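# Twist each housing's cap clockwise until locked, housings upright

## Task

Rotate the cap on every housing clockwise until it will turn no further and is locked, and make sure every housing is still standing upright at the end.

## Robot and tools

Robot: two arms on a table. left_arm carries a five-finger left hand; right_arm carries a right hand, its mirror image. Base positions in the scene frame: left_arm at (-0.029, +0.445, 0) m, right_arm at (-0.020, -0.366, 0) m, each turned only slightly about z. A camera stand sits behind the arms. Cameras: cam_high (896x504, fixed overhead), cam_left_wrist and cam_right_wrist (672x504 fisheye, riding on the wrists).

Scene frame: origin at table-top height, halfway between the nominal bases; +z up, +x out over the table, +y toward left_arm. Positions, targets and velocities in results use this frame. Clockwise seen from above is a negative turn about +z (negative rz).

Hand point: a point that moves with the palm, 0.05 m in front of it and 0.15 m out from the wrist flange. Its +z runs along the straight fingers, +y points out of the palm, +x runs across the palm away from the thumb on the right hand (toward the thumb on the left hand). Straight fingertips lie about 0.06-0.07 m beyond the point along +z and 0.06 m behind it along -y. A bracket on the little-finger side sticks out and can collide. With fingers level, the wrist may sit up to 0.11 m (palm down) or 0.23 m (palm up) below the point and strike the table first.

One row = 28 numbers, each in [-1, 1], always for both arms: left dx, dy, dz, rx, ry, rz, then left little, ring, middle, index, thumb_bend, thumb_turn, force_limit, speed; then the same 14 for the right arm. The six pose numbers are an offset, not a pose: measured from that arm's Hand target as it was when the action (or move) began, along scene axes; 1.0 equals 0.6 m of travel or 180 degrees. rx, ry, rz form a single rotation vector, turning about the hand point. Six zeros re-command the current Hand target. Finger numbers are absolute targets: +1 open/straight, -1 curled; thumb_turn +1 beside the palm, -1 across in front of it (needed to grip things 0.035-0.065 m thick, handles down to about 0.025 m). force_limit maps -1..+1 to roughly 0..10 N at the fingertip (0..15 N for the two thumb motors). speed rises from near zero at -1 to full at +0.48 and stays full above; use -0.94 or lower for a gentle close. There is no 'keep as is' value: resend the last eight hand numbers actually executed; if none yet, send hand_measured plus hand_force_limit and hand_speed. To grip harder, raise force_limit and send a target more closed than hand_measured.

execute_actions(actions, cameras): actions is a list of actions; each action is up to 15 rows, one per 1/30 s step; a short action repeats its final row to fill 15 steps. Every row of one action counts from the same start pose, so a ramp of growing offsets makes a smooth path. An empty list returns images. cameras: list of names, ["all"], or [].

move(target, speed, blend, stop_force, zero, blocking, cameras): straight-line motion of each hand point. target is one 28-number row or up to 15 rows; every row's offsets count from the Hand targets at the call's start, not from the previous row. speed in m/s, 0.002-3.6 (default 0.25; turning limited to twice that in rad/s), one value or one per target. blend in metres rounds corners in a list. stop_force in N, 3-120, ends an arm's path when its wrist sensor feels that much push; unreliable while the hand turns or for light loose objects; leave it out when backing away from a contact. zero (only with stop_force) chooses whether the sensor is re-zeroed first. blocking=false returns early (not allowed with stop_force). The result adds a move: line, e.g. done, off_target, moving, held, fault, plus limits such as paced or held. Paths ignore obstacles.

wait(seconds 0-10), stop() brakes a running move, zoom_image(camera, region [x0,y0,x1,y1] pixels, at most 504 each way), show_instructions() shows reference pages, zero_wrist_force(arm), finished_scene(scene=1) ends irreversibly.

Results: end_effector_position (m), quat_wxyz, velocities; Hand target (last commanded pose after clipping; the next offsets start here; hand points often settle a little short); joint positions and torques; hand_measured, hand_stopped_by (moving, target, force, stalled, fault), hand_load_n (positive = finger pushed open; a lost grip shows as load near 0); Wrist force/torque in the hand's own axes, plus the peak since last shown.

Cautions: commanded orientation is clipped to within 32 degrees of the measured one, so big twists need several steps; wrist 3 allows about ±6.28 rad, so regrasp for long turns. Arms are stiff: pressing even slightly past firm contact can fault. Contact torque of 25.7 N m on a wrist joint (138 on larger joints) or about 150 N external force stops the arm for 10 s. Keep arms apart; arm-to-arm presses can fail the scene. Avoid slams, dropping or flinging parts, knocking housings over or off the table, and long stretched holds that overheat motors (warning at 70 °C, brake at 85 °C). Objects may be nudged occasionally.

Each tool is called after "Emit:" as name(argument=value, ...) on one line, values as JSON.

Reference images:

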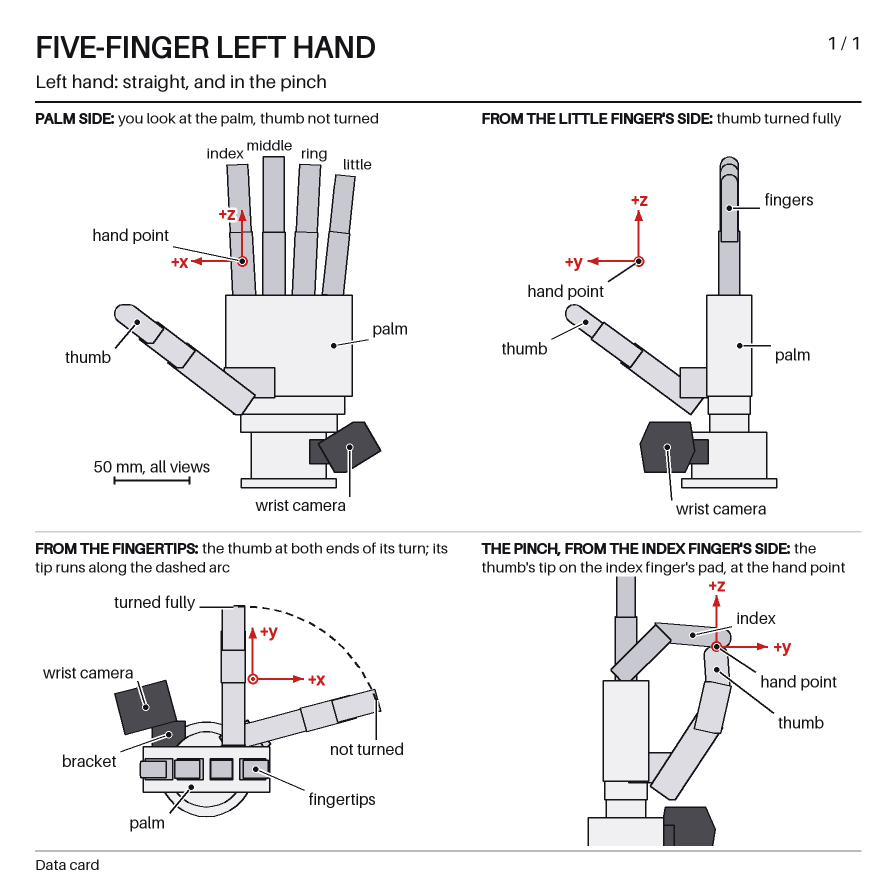

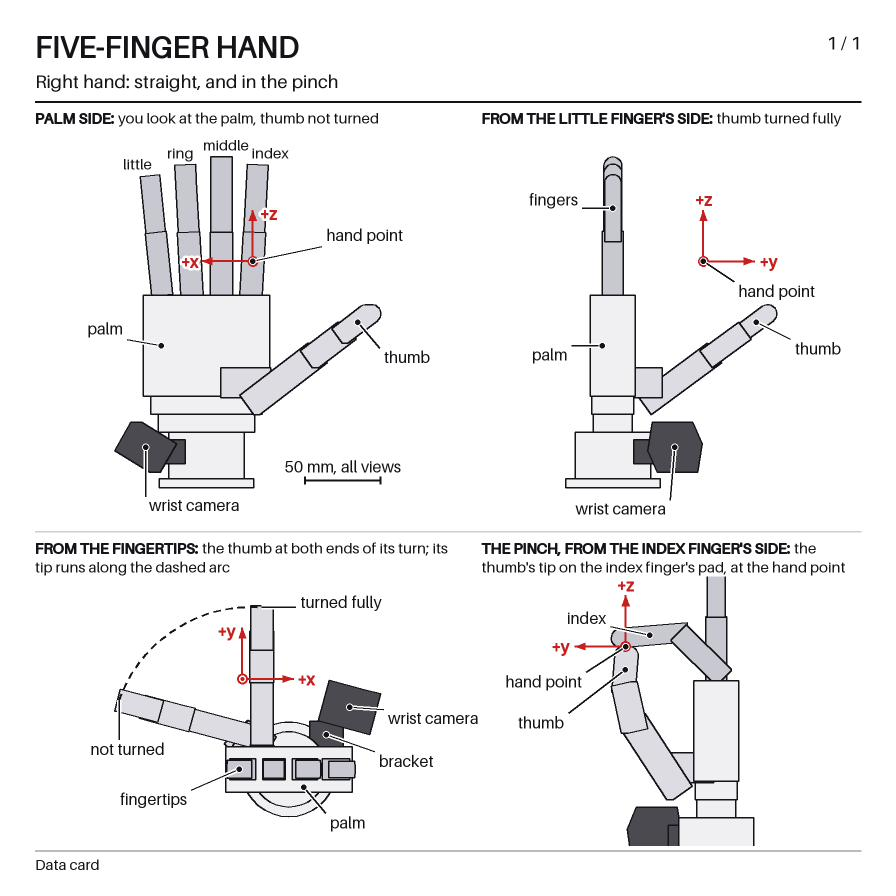

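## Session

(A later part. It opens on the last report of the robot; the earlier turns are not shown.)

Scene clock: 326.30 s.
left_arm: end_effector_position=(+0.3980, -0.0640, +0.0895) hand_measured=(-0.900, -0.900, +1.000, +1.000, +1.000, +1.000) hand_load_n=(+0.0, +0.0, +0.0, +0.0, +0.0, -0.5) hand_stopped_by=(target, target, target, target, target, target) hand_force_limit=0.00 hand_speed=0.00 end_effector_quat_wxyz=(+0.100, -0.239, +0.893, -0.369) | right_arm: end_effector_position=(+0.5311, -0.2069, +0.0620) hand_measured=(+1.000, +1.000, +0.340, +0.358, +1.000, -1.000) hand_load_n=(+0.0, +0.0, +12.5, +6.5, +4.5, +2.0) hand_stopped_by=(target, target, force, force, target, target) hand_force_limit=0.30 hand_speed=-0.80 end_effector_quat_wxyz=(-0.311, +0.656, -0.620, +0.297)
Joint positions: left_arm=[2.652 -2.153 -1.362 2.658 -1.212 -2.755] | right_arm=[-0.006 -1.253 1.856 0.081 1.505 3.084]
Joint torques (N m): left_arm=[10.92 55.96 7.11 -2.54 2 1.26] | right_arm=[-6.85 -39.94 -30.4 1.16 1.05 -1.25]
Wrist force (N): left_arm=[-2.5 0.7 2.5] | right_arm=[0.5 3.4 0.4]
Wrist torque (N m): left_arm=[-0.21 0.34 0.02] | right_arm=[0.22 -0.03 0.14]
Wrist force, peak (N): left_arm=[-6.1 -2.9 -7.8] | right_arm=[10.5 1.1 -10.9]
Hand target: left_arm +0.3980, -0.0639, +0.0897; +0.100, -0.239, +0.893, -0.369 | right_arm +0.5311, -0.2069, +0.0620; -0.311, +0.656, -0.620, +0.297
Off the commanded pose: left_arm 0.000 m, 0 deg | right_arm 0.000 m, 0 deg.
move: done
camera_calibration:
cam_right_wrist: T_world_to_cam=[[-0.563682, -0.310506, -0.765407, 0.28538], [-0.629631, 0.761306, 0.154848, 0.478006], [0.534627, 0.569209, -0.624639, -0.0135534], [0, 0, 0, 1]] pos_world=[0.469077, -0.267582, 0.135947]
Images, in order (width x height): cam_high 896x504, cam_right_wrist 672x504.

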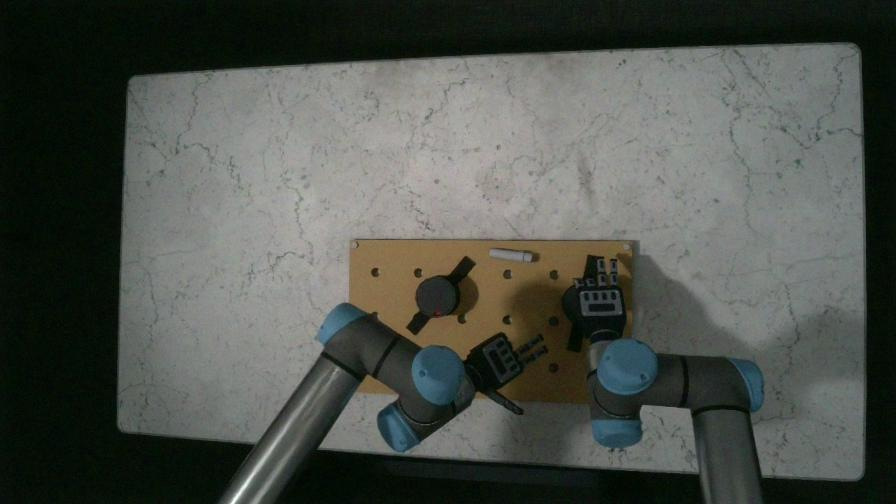

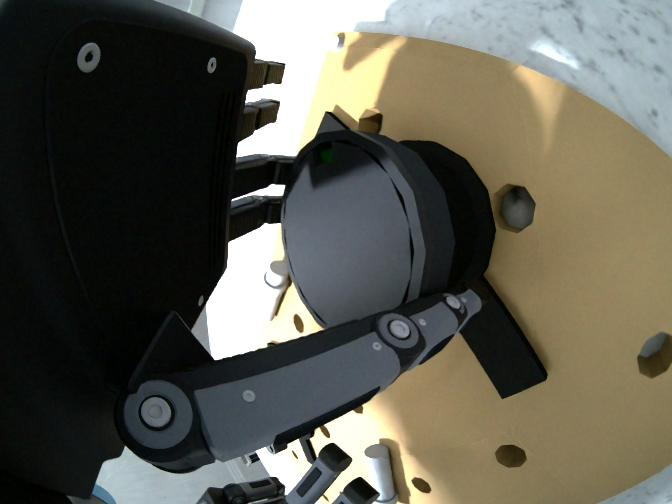

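Emit:
move(target=[[0,0,0,0,0,0,-0.9,-0.9,1,1,1,1,0,0,0,0,0,0,0,0,1,1,1,1,1,-1,0.3,-0.8],[-0.02,0.1,0.1,0,0,0,-0.9,-0.9,1,1,1,1,0,0,-0.02,-0.001,0,0,0,0,1,1,1,1,1,-1,0.3,-0.8],[-0.03,0.54,0.1,0,0,0,-0.9,-0.9,1,1,1,1,0,0,-0.02,-0.001,0.25,0,0,0,1,1,1,1,1,-1,0.3,-0.8]], speed=0.12, cameras=["all"])

Emit:
zoom_image(camera="cam_high", region=[510, 230, 630, 350])

Emit:
zoom_image(camera="cam_right_wrist", region=[220, 0, 620, 400])

Scene clock: 344.80 s.
left_arm: end_effector_position=(+0.3800, +0.2600, +0.1497) hand_measured=(-0.900, -0.900, +1.000, +1.000, +1.000, +1.000) hand_load_n=(+0.0, +0.0, +0.0, +0.0, +0.0, +0.0) hand_stopped_by=(target, target, target, target, target, target) hand_force_limit=0.00 hand_speed=0.00 end_effector_quat_wxyz=(+0.100, -0.239, +0.892, -0.369) | right_arm: end_effector_position=(+0.5191, -0.2075, +0.2120) hand_measured=(+1.000, +1.000, +1.000, +1.000, +1.000, -1.000) hand_load_n=(+0.0, +0.0, +0.0, +0.0, +0.0, +0.0) hand_stopped_by=(target, target, target, target, target, target) hand_force_limit=0.30 hand_speed=-0.80 end_effector_quat_wxyz=(-0.311, +0.656, -0.620, +0.297)
Joint positions: left_arm=[3.398 -1.794 -1.822 2.336 -0.831 -1.986] | right_arm=[-0.009 -1.426 1.655 0.455 1.503 3.083]
Joint torques (N m): left_arm=[6.79 17.24 6.24 -3.94 2.12 1.05] | right_arm=[-7.47 -34.17 -36 2.69 -1.47 -1.58]
Wrist force (N): left_arm=[-2.6 0.6 2.9] | right_arm=[0.5 2.1 -0.8]
Wrist torque (N m): left_arm=[-0.28 0.36 -0.01] | right_arm=[0.22 0.02 0.28]
Wrist force, peak (N): left_arm=[-2.6 0.9 3.0] | right_arm=[0.5 3.8 0.4]
Hand target: left_arm +0.3800, +0.2601, +0.1497; +0.100, -0.239, +0.893, -0.369 | right_arm +0.5191, -0.2075, +0.2120; -0.311, +0.656, -0.620, +0.297
Off the commanded pose: left_arm 0.000 m, 0 deg | right_arm 0.000 m, 0 deg.
move: done
camera_calibration:
cam_left_wrist: T_world_to_cam=[[0.0774146, -0.703952, 0.706016, 0.0454024], [-0.987292, 0.04445, 0.152576, 0.34499], [-0.138789, -0.708856, -0.691565, 0.45774], [0, 0, 0, 1]] pos_world=[0.40062, 0.341097, 0.231864]
cam_right_wrist: T_world_to_cam=[[-0.563682, -0.310506, -0.765407, 0.393164], [-0.629631, 0.761306, 0.154848, 0.447695], [0.534627, 0.569209, -0.624639, 0.0868371], [0, 0, 0, 1]] pos_world=[0.457077, -0.268182, 0.285847]

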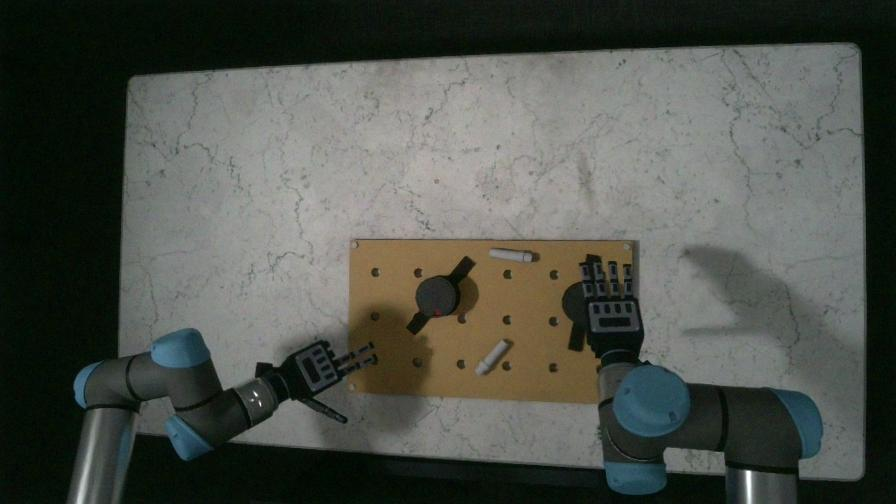

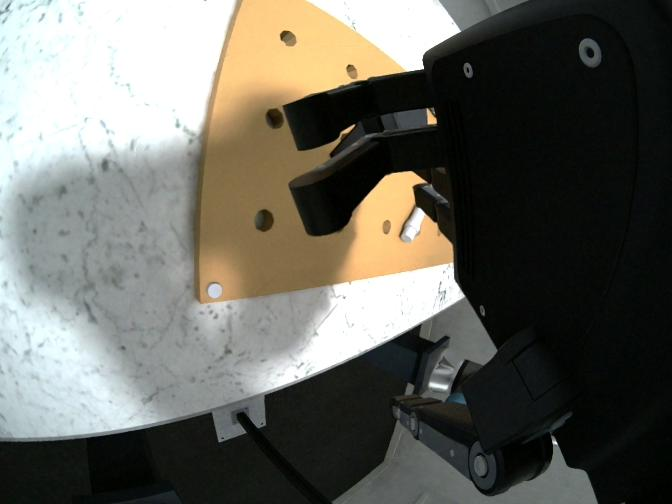

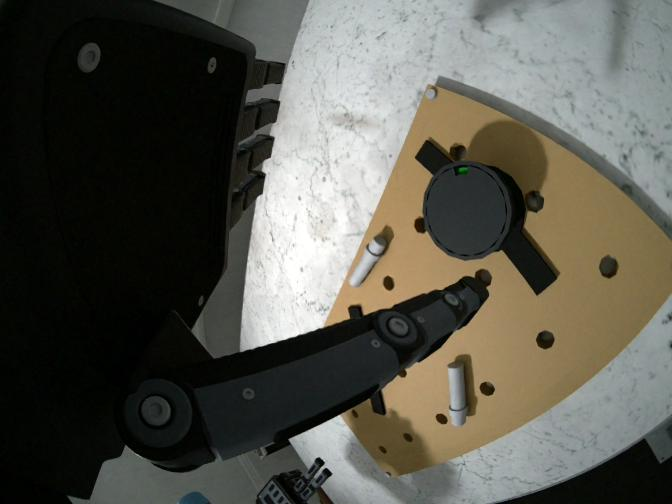

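Scaled by 4.200 from the camera's 896x504 image, which has a finer 1280x720 frame.

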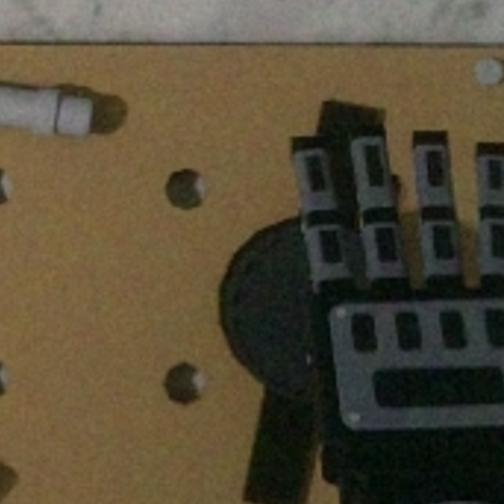

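Scaled by 1.260 from the camera's 672x504 image, which has a finer 960x720 frame.

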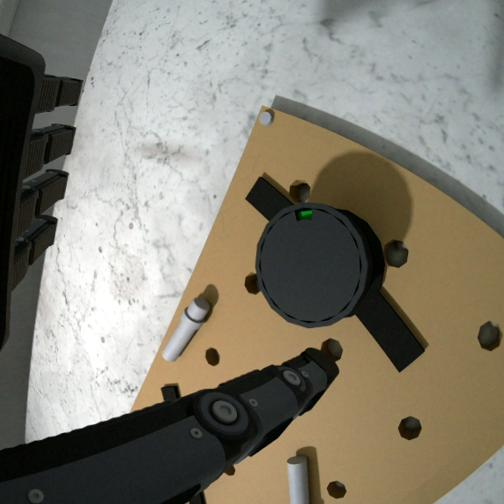

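Emit:
move(target=[-0.03,0,0,0,0,0,-0.9,-0.9,1,1,1,1,0,0,0.0065,0.4773,-0.0867,0,0,0.2889,1,1,1,1,1,-1,0.3,-0.8], speed=0.25, cameras=["cam_high","cam_right_wrist"])

Emit:
zoom_image(camera="cam_high", region=[380, 230, 500, 350])

Emit:
zoom_image(camera="cam_right_wrist", region=[220, 0, 620, 400])

Scene clock: 352.70 s.
left_arm: end_effector_position=(+0.3620, +0.2601, +0.1497) hand_measured=(-0.900, -0.900, +1.000, +1.000, +1.000, +1.000) hand_load_n=(+0.0, +0.0, +0.0, +0.0, +0.0, +0.0) hand_stopped_by=(target, target, target, target, target, target) hand_force_limit=0.00 hand_speed=0.00 end_effector_quat_wxyz=(+0.100, -0.239, +0.893, -0.369) | right_arm: end_effector_position=(+0.5230, +0.0788, +0.1600) hand_measured=(+1.000, +1.000, +1.000, +1.000, +1.000, -1.000) hand_load_n=(+0.0, +0.0, -0.5, +0.0, +0.0, +0.0) hand_stopped_by=(target, target, target, target, target, target) hand_force_limit=0.30 hand_speed=-0.80 end_effector_quat_wxyz=(-0.410, +0.862, -0.270, +0.130)
Joint positions: left_arm=[3.41 -1.754 -1.875 2.338 -0.827 -1.97] | right_arm=[0.347 -0.983 1.192 0.582 1.09 2.7]
Joint torques (N m): left_arm=[8.22 36.88 5.16 -0.39 2.23 1.26] | right_arm=[6.82 -33.54 -35.14 3.17 -2.75 -1.46]
Wrist force (N): left_arm=[-2.3 0.5 2.6] | right_arm=[0.4 1.5 -0.8]
Wrist torque (N m): left_arm=[-0.31 0.32 0.00] | right_arm=[0.15 0.01 0.26]
Wrist force, peak (N): left_arm=[-2.2 0.6 3.5] | right_arm=[0.5 2.2 -1.2]
Hand target: left_arm +0.3620, +0.2601, +0.1497; +0.100, -0.239, +0.893, -0.369 | right_arm +0.5230, +0.0788, +0.1600; -0.410, +0.862, -0.270, +0.130
Off the commanded pose: left_arm 0.000 m, 0 deg | right_arm 0.000 m, 0 deg.
move: done
camera_calibration:
cam_right_wrist: T_world_to_cam=[[-0.102394, -0.635302, -0.765445, 0.228808], [-0.987583, -0.0272373, 0.154716, 0.4895], [-0.11914, 0.771783, -0.624625, 0.215395], [0, 0, 0, 1]] pos_world=[0.532512, -0.00754286, 0.233947]
Images, in order (width x height): cam_high 896x504, cam_right_wrist 672x504.

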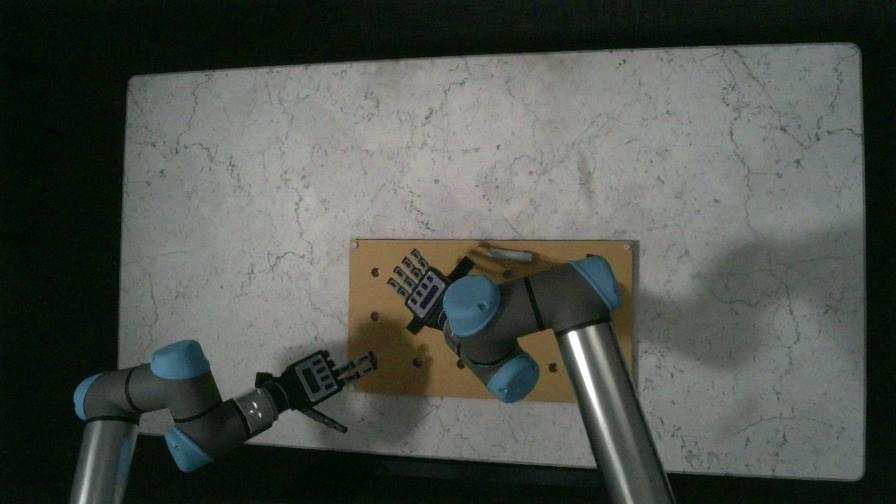

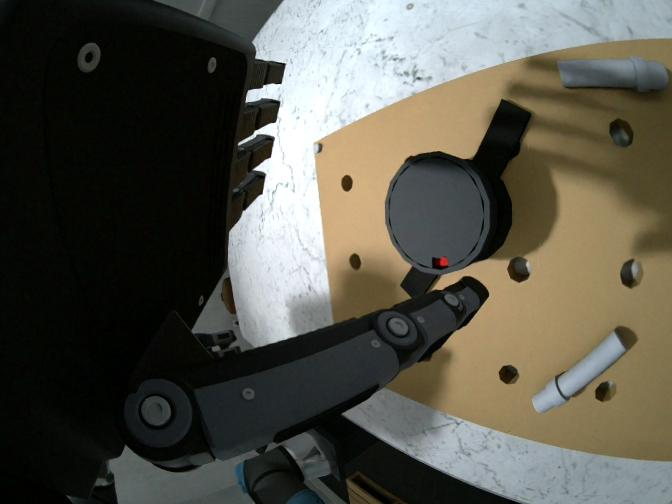

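Scaled by 4.200 from the camera's 896x504 image, which has a finer 1280x720 frame.

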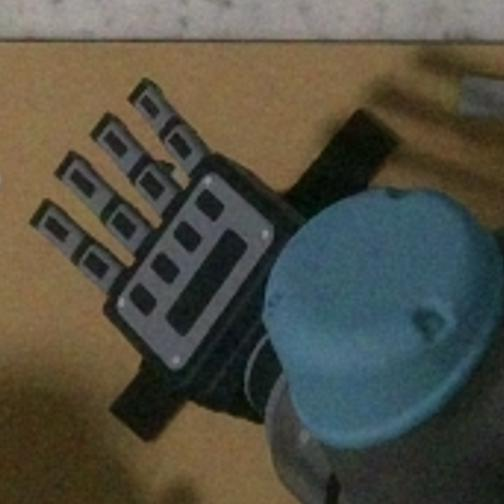

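Scaled by 1.260 from the camera's 672x504 image, which has a finer 960x720 frame.

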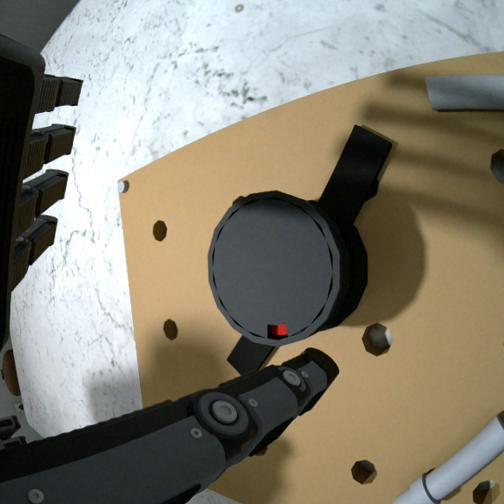

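Emit:
move(target=[[0,0,0,0,0,0,-0.9,-0.9,1,1,1,1,0,0,0,0,-0.1633,0,0,0,1,1,1,1,1,-1,0.3,-0.8],[0,0,0,0,0,0,-0.9,-0.9,1,1,1,1,0,0,0.0105,0.015,-0.1633,0,0,0,1,1,1,1,1,-1,0.3,-0.8],[0,0,0,0,0,0,-0.9,-0.9,1,1,1,1,0,0,0.0105,0.015,-0.1633,0,0,0,1,1,0.2,0.2,1,-1,0.3,-0.8]], speed=0.1, cameras=["cam_high","cam_right_wrist"])

Emit:
zoom_image(camera="cam_high", region=[380, 230, 500, 350])

Emit:
zoom_image(camera="cam_right_wrist", region=[220, 0, 620, 400])

Scene clock: 362.17 s.
left_arm: end_effector_position=(+0.3620, +0.2601, +0.1497) hand_measured=(-0.900, -0.900, +1.000, +1.000, +1.000, +1.000) hand_load_n=(+0.0, +0.0, +0.0, +0.0, +0.0, -0.5) hand_stopped_by=(target, target, target, target, target, target) hand_force_limit=0.00 hand_speed=0.00 end_effector_quat_wxyz=(+0.100, -0.239, +0.893, -0.369) | right_arm: end_effector_position=(+0.5293, +0.0878, +0.0620) hand_measured=(+1.000, +1.000, +0.374, +0.356, +1.000, -1.000) hand_load_n=(+0.0, -0.5, +5.0, +6.5, +2.5, +0.5) hand_stopped_by=(target, target, force, force, target, target) hand_force_limit=0.30 hand_speed=-0.80 end_effector_quat_wxyz=(-0.410, +0.862, -0.270, +0.130)
Joint positions: left_arm=[3.41 -1.754 -1.875 2.338 -0.827 -1.97] | right_arm=[0.359 -0.885 1.29 0.382 1.098 2.709]
Joint torques (N m): left_arm=[8.89 38.62 5.37 -0.44 2.42 1.29] | right_arm=[6.02 -34.51 -33.72 2.89 1.18 1.84]
Wrist force (N): left_arm=[-2.3 0.5 2.8] | right_arm=[0.6 0.7 -0.6]
Wrist torque (N m): left_arm=[-0.33 0.33 0.00] | right_arm=[0.15 -0.05 0.12]
Wrist force, peak (N): left_arm=[-2.5 0.6 3.3] | right_arm=[0.4 2.2 -1.2]
Hand target: left_arm +0.3620, +0.2601, +0.1497; +0.100, -0.239, +0.893, -0.369 | right_arm +0.5293, +0.0878, +0.0620; -0.410, +0.862, -0.270, +0.130
Off the commanded pose: left_arm 0.000 m, 0 deg | right_arm 0.000 m, 0 deg.
move: done
camera_calibration:
cam_right_wrist: T_world_to_cam=[[-0.102336, -0.635365, -0.765401, 0.160194], [-0.987565, -0.0274213, 0.154803, 0.511208], [-0.119345, 0.771725, -0.624658, 0.148035], [0, 0, 0, 1]] pos_world=[0.538912, 0.0015568, 0.135947]
Images, in order (width x height): cam_high 896x504, cam_right_wrist 672x504.

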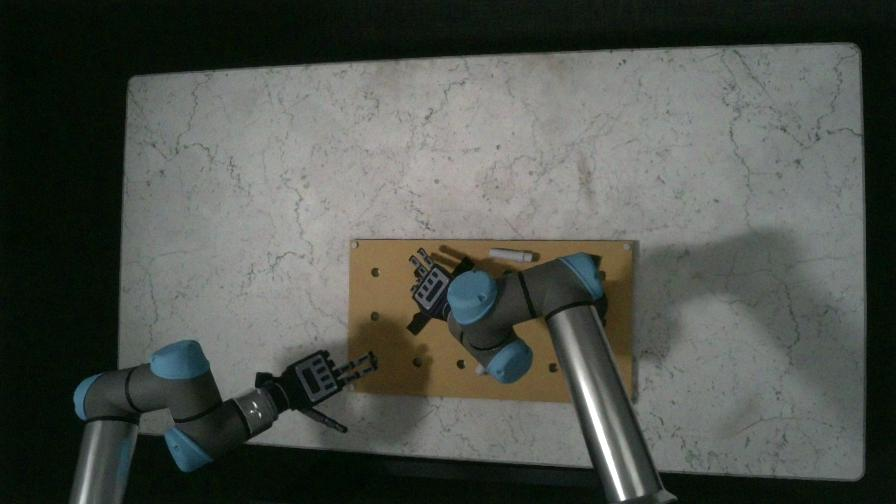

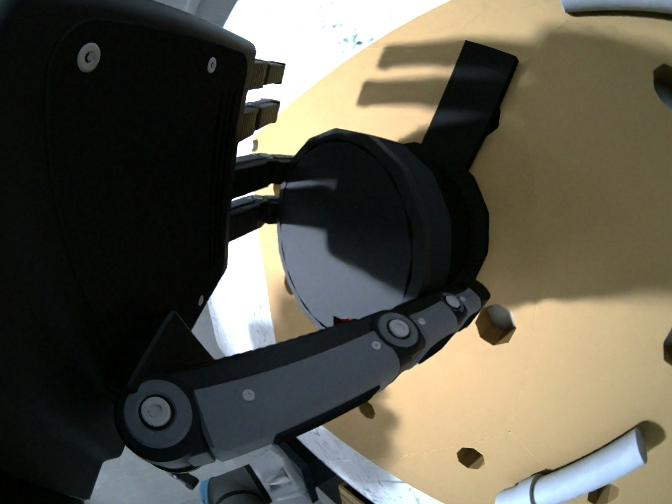

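Scaled by 4.200 from the camera's 896x504 image, which has a finer 1280x720 frame.

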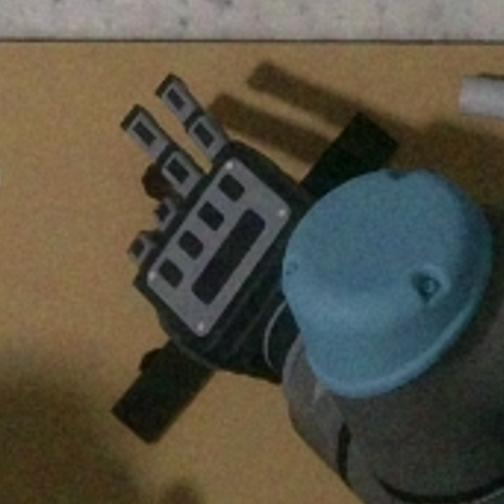

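Scaled by 1.260 from the camera's 672x504 image, which has a finer 960x720 frame.

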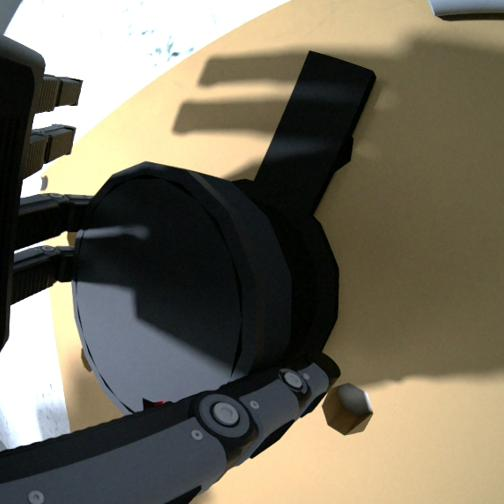

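Emit:
move(target=[[0,0,0,0,0,0,-0.9,-0.9,1,1,1,1,0,0,0,0,0,0,0,0,1,1,0.18,0.18,1,-1,0.4,-0.8],[0,0,0,0,0,0,-0.9,-0.9,1,1,1,1,0,0,-0.0052,-0.0117,0,0,0,0.25,1,1,0.18,0.18,1,-1,0.4,-0.8]], speed=0.15, cameras=["cam_high","cam_right_wrist"])

Emit:
zoom_image(camera="cam_high", region=[380, 230, 500, 350])

Emit:
zoom_image(camera="cam_right_wrist", region=[220, 0, 620, 400])

Scene clock: 374.37 s.
left_arm: end_effector_position=(+0.3620, +0.2601, +0.1497) hand_measured=(-0.900, -0.900, +1.000, +1.000, +1.000, +1.000) hand_load_n=(+0.0, +0.0, +0.0, +0.0, +0.0, +0.0) hand_stopped_by=(target, target, target, target, target, target) hand_force_limit=0.00 hand_speed=0.00 end_effector_quat_wxyz=(+0.100, -0.239, +0.893, -0.369) | right_arm: end_effector_position=(+0.5262, +0.0808, +0.0620) hand_measured=(+1.000, +1.000, +0.360, +0.342, +1.000, -1.000) hand_load_n=(+0.0, +0.0, +8.0, +9.5, +4.0, +2.0) hand_stopped_by=(target, target, force, force, target, target) hand_force_limit=0.40 hand_speed=-0.80 end_effector_quat_wxyz=(-0.428, +0.899, +0.080, -0.036) end_effector_velocity=(+0.000, +0.000, +0.001) end_effector_angular_velocity=(+0.000, +0.001, +0.002)
Joint positions: left_arm=[3.41 -1.754 -1.875 2.338 -0.827 -1.97] | right_arm=[0.286 -0.486 0.701 1.25 0.687 1.703]
Joint velocities: left_arm=[within noise] | right_arm=[0 0.001 -0.003 0.005 0 -0.002]
Joint torques (N m): left_arm=[8.84 37.45 6.59 -0.54 2.29 1.08] | right_arm=[7.26 -43.99 -35.96 4.22 -2.57 -1.87]
Wrist force (N): left_arm=[-2.5 0.3 3.0] | right_arm=[-0.2 1.3 -2.4]
Wrist torque (N m): left_arm=[-0.37 0.36 -0.01] | right_arm=[0.13 -0.02 0.25]
Wrist force, peak (N): left_arm=[-2.7 0.4 3.1] | right_arm=[-0.1 1.5 -2.5]
Hand target: left_arm +0.3620, +0.2601, +0.1497; +0.100, -0.239, +0.893, -0.369 | right_arm +0.5262, +0.0808, +0.0620; -0.428, +0.899, +0.080, -0.037
Off the commanded pose: left_arm 0.000 m, 0 deg | right_arm 0.000 m, 0 deg.
move: done
camera_calibration:
cam_right_wrist: T_world_to_cam=[[0.376851, -0.521625, -0.765435, -0.105866], [-0.679099, -0.717568, 0.15466, 0.401394], [-0.629926, 0.461522, -0.624652, 0.446745], [0, 0, 0, 1]] pos_world=[0.593899, 0.0266222, 0.135947]
Images, in order (width x height): cam_high 896x504, cam_right_wrist 672x504.

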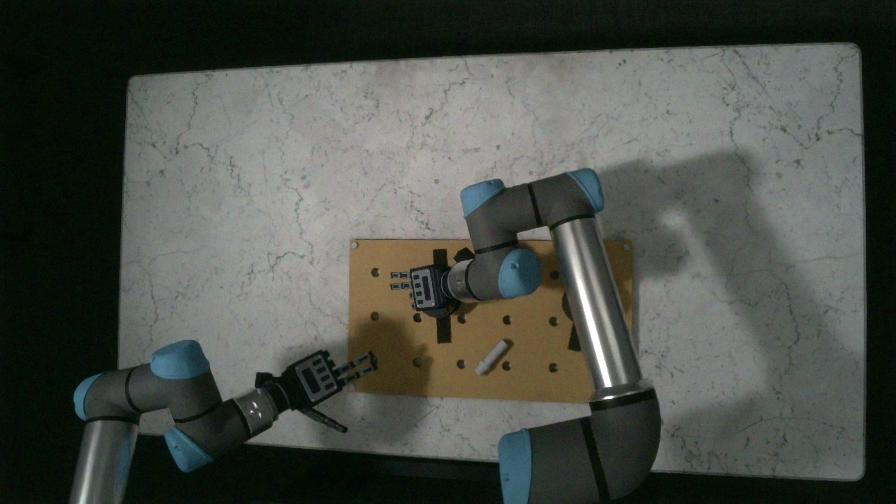

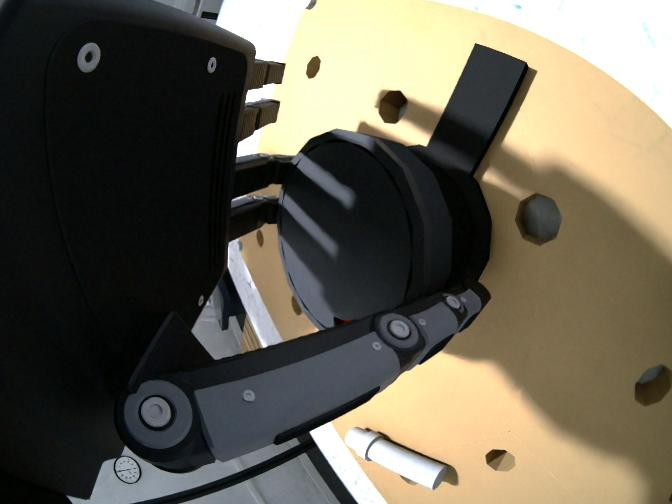

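Scaled by 4.200 from the camera's 896x504 image, which has a finer 1280x720 frame.

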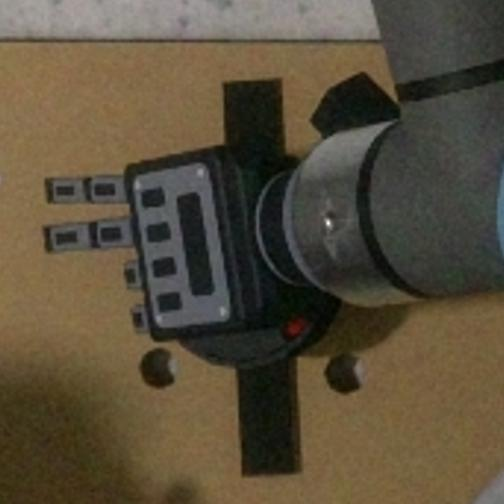

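Scaled by 1.260 from the camera's 672x504 image, which has a finer 960x720 frame.

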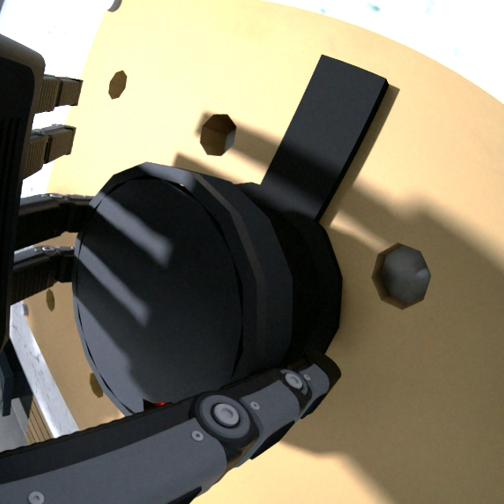

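Emit:
move(target=[[0.07,-0.1002,-0.1,0,0,0,-0.9,-0.9,1,1,1,1,0,0,0,0,0,0,0,0,1,1,0.18,0.18,1,-1,0.4,-0.8],[0.07,-0.1002,-0.2,0,0,0,-0.9,-0.9,1,1,1,1,0,0,0,0,0,0,0,0,1,1,0.18,0.18,1,-1,0.4,-0.8],[0.07,-0.148,-0.2,0,0,0,-0.9,-0.9,1,1,1,1,0,0,0,0,0,0,0,0,1,1,0.18,0.18,1,-1,0.4,-0.8]], speed=0.1, cameras=["cam_high","cam_left_wrist"])

Emit:
zoom_image(camera="cam_high", region=[380, 260, 500, 380])

Scene clock: 388.50 s.
left_arm: end_effector_position=(+0.4040, +0.1714, +0.0297) hand_measured=(-0.900, -0.900, +1.000, +1.000, +1.000, +1.000) hand_load_n=(+0.0, +0.0, +0.0, +0.0, +0.0, +0.0) hand_stopped_by=(target, target, target, target, target, target) hand_force_limit=0.00 hand_speed=0.00 end_effector_quat_wxyz=(+0.100, -0.239, +0.893, -0.369) | right_arm: end_effector_position=(+0.5262, +0.0808, +0.0620) hand_measured=(+1.000, +1.000, +0.360, +0.342, +1.000, -1.000) hand_load_n=(+0.0, +0.0, +8.0, +9.0, +4.0, +1.5) hand_stopped_by=(target, target, force, force, target, target) hand_force_limit=0.40 hand_speed=-0.80 end_effector_quat_wxyz=(-0.428, +0.899, +0.080, -0.037)
Joint positions: left_arm=[3.154 -2.014 -1.822 2.746 -0.923 -2.281] | right_arm=[0.286 -0.486 0.701 1.251 0.687 1.702]
Joint torques (N m): left_arm=[-8.69 23.5 27.51 0.45 -0.96 -1.73] | right_arm=[6.84 -43.93 -34.73 4.36 0.2 -1.57]
Wrist force (N): left_arm=[-2.7 0.7 2.4] | right_arm=[-0.1 1.4 -2.8]
Wrist torque (N m): left_arm=[-0.24 0.33 0.14] | right_arm=[0.16 -0.02 0.26]
Wrist force, peak (N): left_arm=[-3.0 0.6 2.7] | right_arm=[-0.2 1.5 -2.7]
Hand target: left_arm +0.4040, +0.1713, +0.0297; +0.100, -0.239, +0.893, -0.369 | right_arm +0.5262, +0.0808, +0.0620; -0.428, +0.899, +0.080, -0.037
Off the commanded pose: left_arm 0.000 m, 0 deg | right_arm 0.000 m, 0 deg.
move: done
camera_calibration:
cam_left_wrist: T_world_to_cam=[[0.0772736, -0.70395, 0.706033, 0.0660242], [-0.987288, 0.0446222, 0.152547, 0.390887], [-0.13889, -0.708846, -0.691554, 0.315388], [0, 0, 0, 1]] pos_world=[0.42462, 0.252597, 0.111864]
Images, in order (width x height): cam_high 896x504, cam_left_wrist 672x504.

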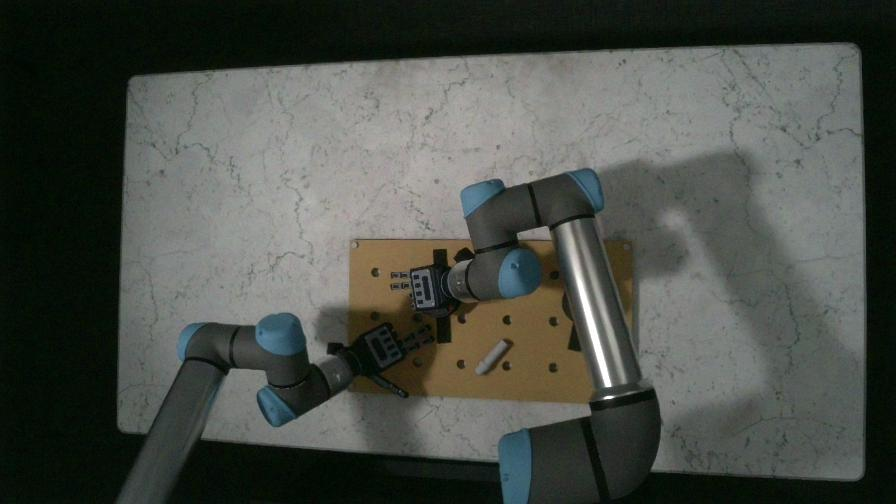

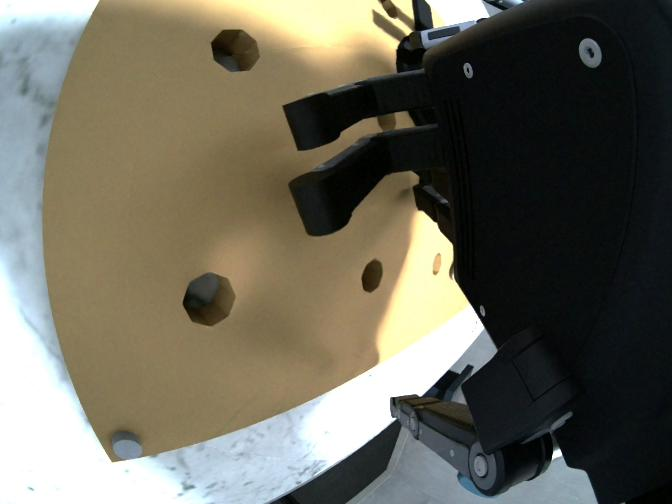

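Scaled by 4.200 from the camera's 896x504 image, which has a finer 1280x720 frame.

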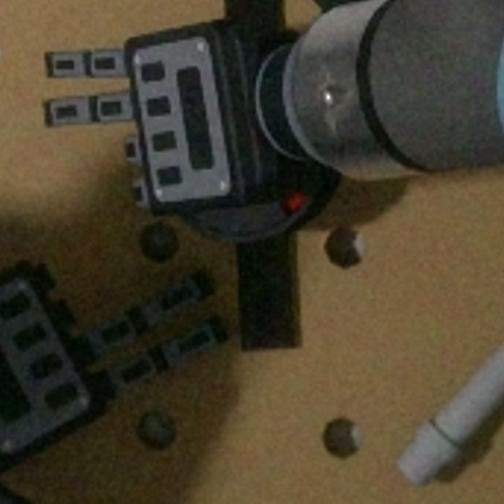

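Emit:
move(target=[[0.0133,-0.0108,0,0,0,0,-0.9,-0.9,1,1,1,1,0,0,0,0,0,0,0,0,1,1,0.18,0.18,1,-1,0.4,-0.8],[0.0133,-0.0108,0,0,0,0,-0.9,-0.9,1,1,1,1,0,0,0.0007,0.0043,0,0,0,-0.0833,1,1,0.18,0.18,1,-1,0.4,-0.8],[0.0133,-0.0108,0,0,0,0,-0.9,-0.9,1,1,1,1,0,0,0.0042,0.0107,0,0,0,-0.2222,1,1,0.18,0.18,1,-1,0.4,-0.8]], speed=0.12, cameras=["cam_high","cam_right_wrist"])

Emit:
zoom_image(camera="cam_high", region=[380, 260, 500, 380])

Emit:
zoom_image(camera="cam_right_wrist", region=[220, 0, 620, 400])

Scene clock: 399.17 s.
left_arm: end_effector_position=(+0.4120, +0.1648, +0.0297) hand_measured=(-0.900, -0.900, +1.000, +1.000, +1.000, +1.000) hand_load_n=(+0.0, +0.0, -2.0, +0.0, +0.0, +0.0) hand_stopped_by=(target, target, target, target, target, target) hand_force_limit=0.00 hand_speed=0.00 end_effector_quat_wxyz=(+0.100, -0.239, +0.893, -0.369) | right_arm: end_effector_position=(+0.5287, +0.0872, +0.0620) hand_measured=(+1.000, +1.000, +0.360, +0.342, +1.000, -1.000) hand_load_n=(+0.0, +0.0, +8.0, +8.5, +4.0, -4.0) hand_stopped_by=(target, target, force, force, target, target) hand_force_limit=0.40 hand_speed=-0.80 end_effector_quat_wxyz=(-0.415, +0.873, -0.232, +0.112)
Joint positions: left_arm=[3.138 -2.031 -1.792 2.743 -0.931 -2.299] | right_arm=[0.342 -0.858 1.251 0.436 1.026 2.623]
Joint torques (N m): left_arm=[-9.56 24.46 25.98 -2.74 0.13 -1.48] | right_arm=[9.22 -53.19 -7.73 -0.64 0.68 2.46]
Wrist force (N): left_arm=[-3.4 2.1 0.3] | right_arm=[3.3 2.5 -3.1]
Wrist torque (N m): left_arm=[-0.15 0.23 0.06] | right_arm=[0.11 -0.09 0.00]
Wrist force, peak (N): left_arm=[-3.5 2.4 0.3] | right_arm=[3.5 2.3 -3.4]
Hand target: left_arm +0.4120, +0.1648, +0.0297; +0.100, -0.239, +0.893, -0.369 | right_arm +0.5287, +0.0872, +0.0620; -0.415, +0.873, -0.232, +0.112
Off the commanded pose: left_arm 0.000 m, 0 deg | right_arm 0.000 m, 0 deg.
move: done
camera_calibration:
cam_right_wrist: T_world_to_cam=[[-0.0462635, -0.641895, -0.765396, 0.130681], [-0.981342, -0.113942, 0.154873, 0.514853], [-0.186623, 0.75828, -0.624647, 0.185164], [0, 0, 0, 1]] pos_world=[0.545848, 0.00214078, 0.135947]
Images, in order (width x height): cam_high 896x504, cam_right_wrist 672x504.

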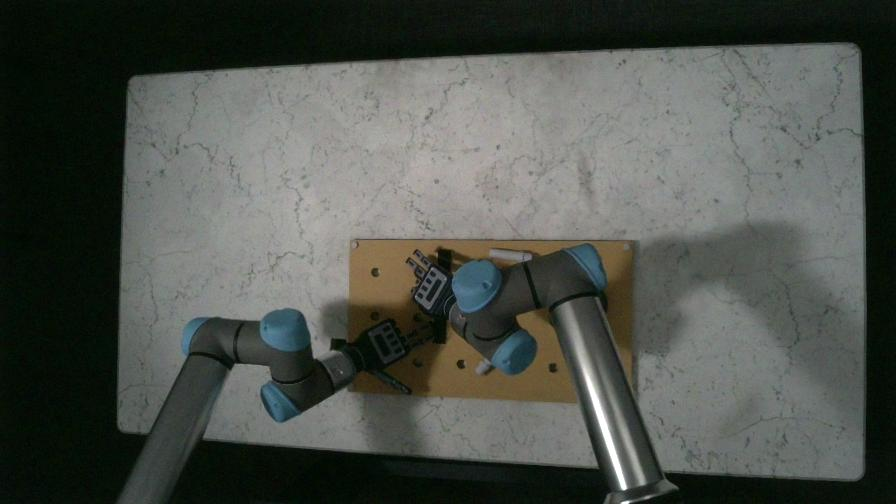

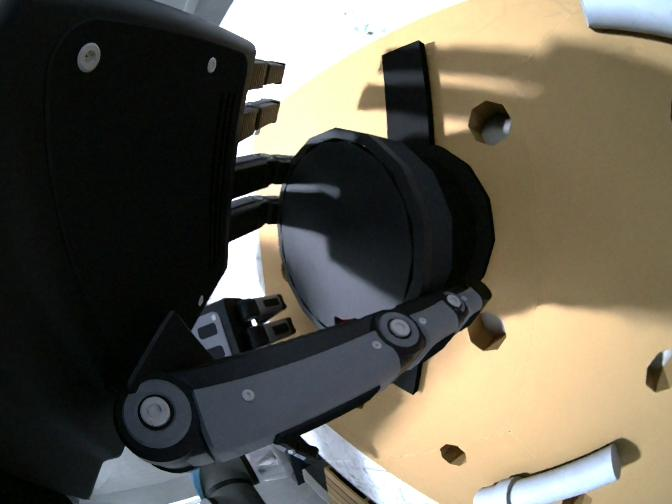

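Scaled by 4.200 from the camera's 896x504 image, which has a finer 1280x720 frame.

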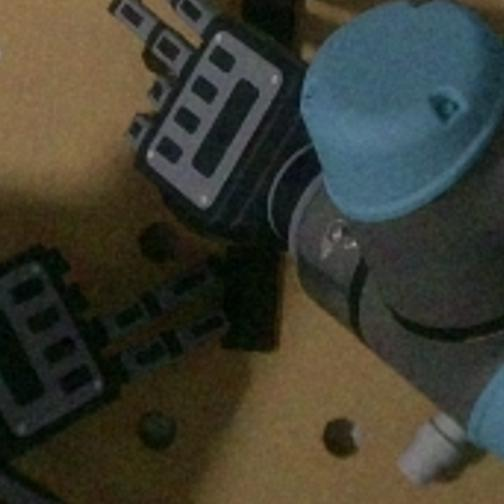

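Scaled by 1.260 from the camera's 672x504 image, which has a finer 960x720 frame.

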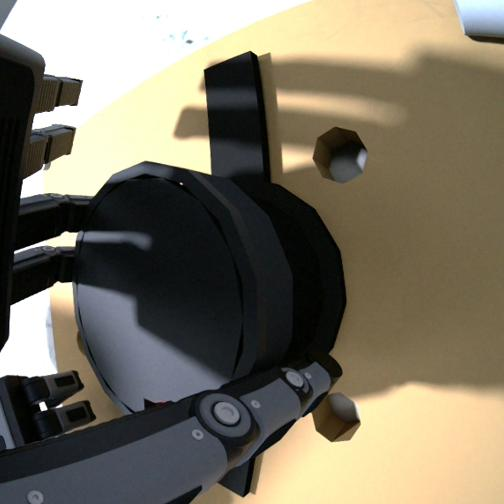

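Emit:
move(target=[[0,0,0,0,0,0,-0.9,-0.9,1,1,1,1,0,0,0.006,0.0043,0,0,0,-0.1389,1,1,0.18,0.18,1,-1,0.4,-0.8],[0,0,0,0,0,0,-0.9,-0.9,1,1,1,1,0,0,0.0108,0.0057,0,0,0,-0.2333,1,1,0.18,0.18,1,-1,0.4,-0.8]], speed=0.12, cameras=["cam_high","cam_right_wrist"])

Emit:
zoom_image(camera="cam_high", region=[380, 260, 500, 380])

Emit:
zoom_image(camera="cam_right_wrist", region=[220, 0, 620, 400])

Scene clock: 408.57 s.
left_arm: end_effector_position=(+0.4120, +0.1648, +0.0297) hand_measured=(-0.900, -0.900, +1.000, +1.000, +1.000, +1.000) hand_load_n=(+0.0, +0.0, -2.5, +0.0, +0.0, -0.5) hand_stopped_by=(target, target, target, target, target, target) hand_force_limit=0.00 hand_speed=0.00 end_effector_quat_wxyz=(+0.100, -0.239, +0.893, -0.369) | right_arm: end_effector_position=(+0.5352, +0.0906, +0.0620) hand_measured=(+1.000, +1.000, +0.360, +0.342, +1.000, -1.000) hand_load_n=(+0.0, +0.0, +10.0, +7.0, +4.0, -11.0) hand_stopped_by=(target, target, force, force, target, target) hand_force_limit=0.40 hand_speed=-0.80 end_effector_quat_wxyz=(-0.347, +0.731, -0.529, +0.253)
Joint positions: left_arm=[3.138 -2.031 -1.792 2.743 -0.931 -2.299] | right_arm=[0.527 -0.934 1.356 0.269 1.715 3.256]
Joint torques (N m): left_arm=[-8.86 25.11 19.61 -0.16 2.01 -1.39] | right_arm=[13.05 -30.11 -36.63 1.86 -0.36 2.85]
Wrist force (N): left_arm=[-6.7 0.8 -8.3] | right_arm=[9.6 -2.0 -6.5]
Wrist torque (N m): left_arm=[0.40 0.03 -0.15] | right_arm=[0.02 -0.23 -0.23]
Wrist force, peak (N): left_arm=[-6.5 1.1 -8.8] | right_arm=[9.7 -2.0 -6.3]
Hand target: left_arm +0.4120, +0.1648, +0.0297; +0.100, -0.239, +0.893, -0.369 | right_arm +0.5352, +0.0907, +0.0620; -0.347, +0.731, -0.529, +0.253
Off the commanded pose: left_arm 0.000 m, 0 deg | right_arm 0.000 m, 0 deg.
move: done
camera_calibration:
cam_right_wrist: T_world_to_cam=[[-0.46379, -0.446132, -0.765418, 0.338891], [-0.805578, 0.571917, 0.154777, 0.365362], [0.368705, 0.688387, -0.624644, -0.107096], [0, 0, 0, 1]] pos_world=[0.490989, 0.015957, 0.135947]
Images, in order (width x height): cam_high 896x504, cam_right_wrist 672x504.

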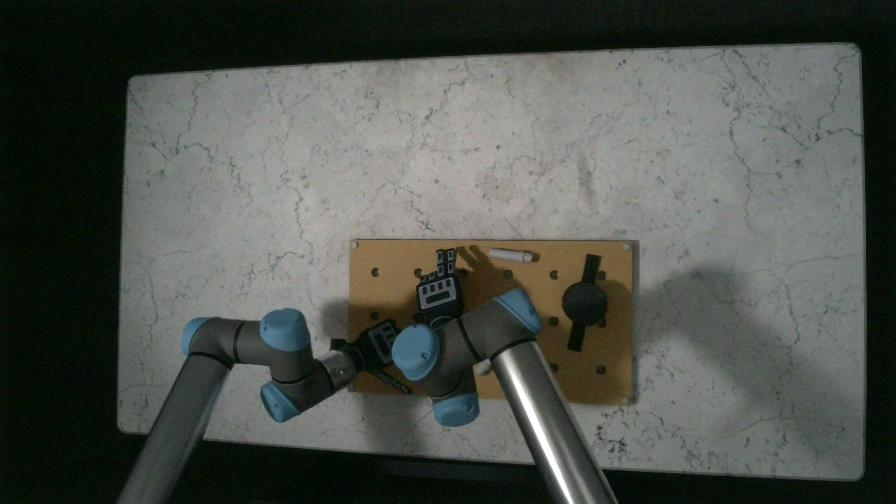

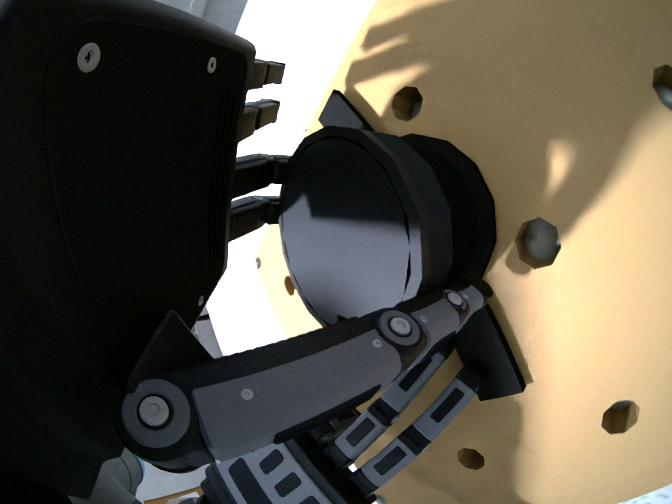

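Scaled by 4.200 from the camera's 896x504 image, which has a finer 1280x720 frame.

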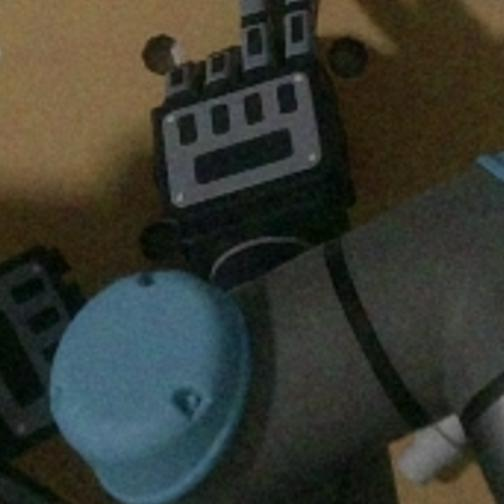

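Scaled by 1.260 from the camera's 672x504 image, which has a finer 960x720 frame.

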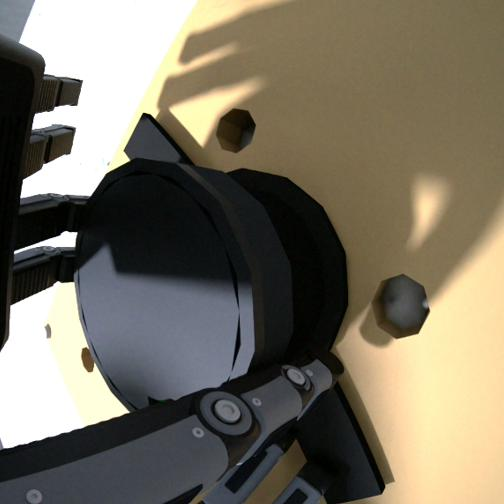

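Emit:
move(target=[[0,0,0,0,0,0,-0.9,-0.9,1,1,1,1,0,0,0.0018,0,0,0,0,-0.0333,1,1,0.18,0.18,1,-1,0.4,-0.8]], speed=0.08, cameras=["cam_right_wrist"])

Scene clock: 421.40 s.
left_arm: end_effector_position=(+0.4120, +0.1648, +0.0297) hand_measured=(-0.900, -0.900, +1.000, +1.000, +1.000, +1.000) hand_load_n=(+0.0, +0.0, -2.5, +0.5, +0.0, +0.0) hand_stopped_by=(target, target, target, target, target, target) hand_force_limit=0.00 hand_speed=0.00 end_effector_quat_wxyz=(+0.100, -0.239, +0.893, -0.369) | right_arm: end_effector_position=(+0.5363, +0.0906, +0.0620) hand_measured=(+1.000, +1.000, +0.360, +0.342, +1.000, -1.000) hand_load_n=(+0.0, +0.0, +10.5, +7.5, +4.0, -12.0) hand_stopped_by=(target, target, force, force, target, target) hand_force_limit=0.40 hand_speed=-0.80 end_effector_quat_wxyz=(-0.334, +0.703, -0.567, +0.271)
Joint positions: left_arm=[3.138 -2.031 -1.792 2.743 -0.931 -2.299] | right_arm=[0.556 -0.917 1.33 0.295 1.817 3.343]
Joint torques (N m): left_arm=[-7.64 25.63 11.56 -0.17 2.12 -1.36] | right_arm=[13.22 -29.43 -34.53 2.69 -0.82 2.81]
Wrist force (N): left_arm=[-6.5 0.8 -9.3] | right_arm=[9.9 -3.5 -4.7]
Wrist torque (N m): left_arm=[0.46 0.01 -0.14] | right_arm=[0.25 -0.32 -0.31]
Wrist force, peak (N): left_arm=[-6.5 0.4 -9.8] | right_arm=[10.0 -2.3 -6.6]
Hand target: left_arm +0.4120, +0.1648, +0.0297; +0.100, -0.239, +0.893, -0.369 | right_arm +0.5363, +0.0907, +0.0620; -0.333, +0.703, -0.567, +0.271
Off the commanded pose: left_arm 0.000 m, 0 deg | right_arm 0.000 m, 0 deg.
move: done
camera_calibration:
cam_right_wrist: T_world_to_cam=[[-0.507874, -0.395243, -0.765406, 0.358445], [-0.741463, 0.652881, 0.15485, 0.324456], [0.438516, 0.646165, -0.624639, -0.141149], [0, 0, 0, 1]] pos_world=[0.484513, 0.021047, 0.135947]
Images, in order (width x height): cam_right_wrist 672x504.

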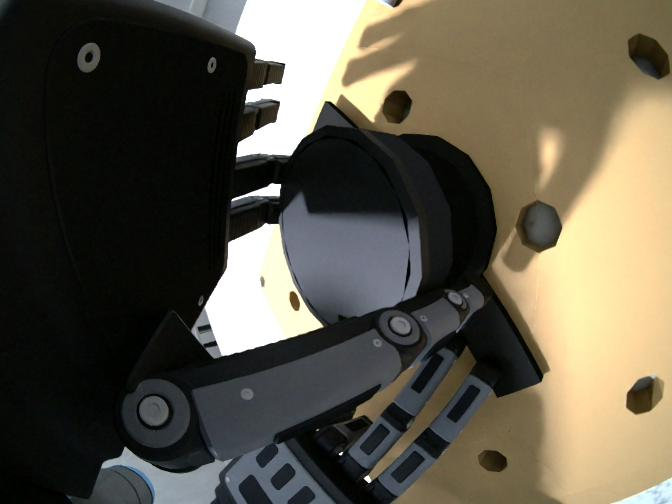

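Emit:
zoom_image(camera="cam_right_wrist", region=[260, 90, 560, 400])

Scaled by 1.626 from the camera's 672x504 image, which has a finer 960x720 frame.

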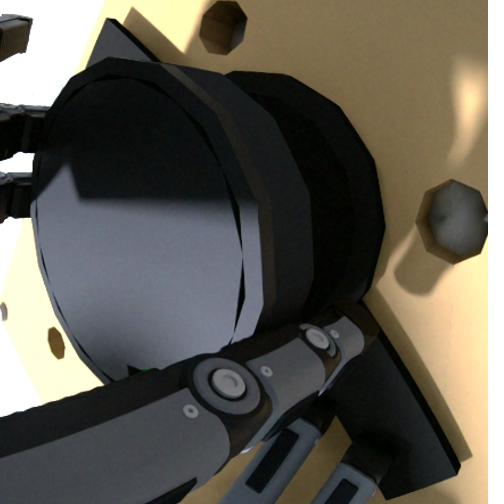

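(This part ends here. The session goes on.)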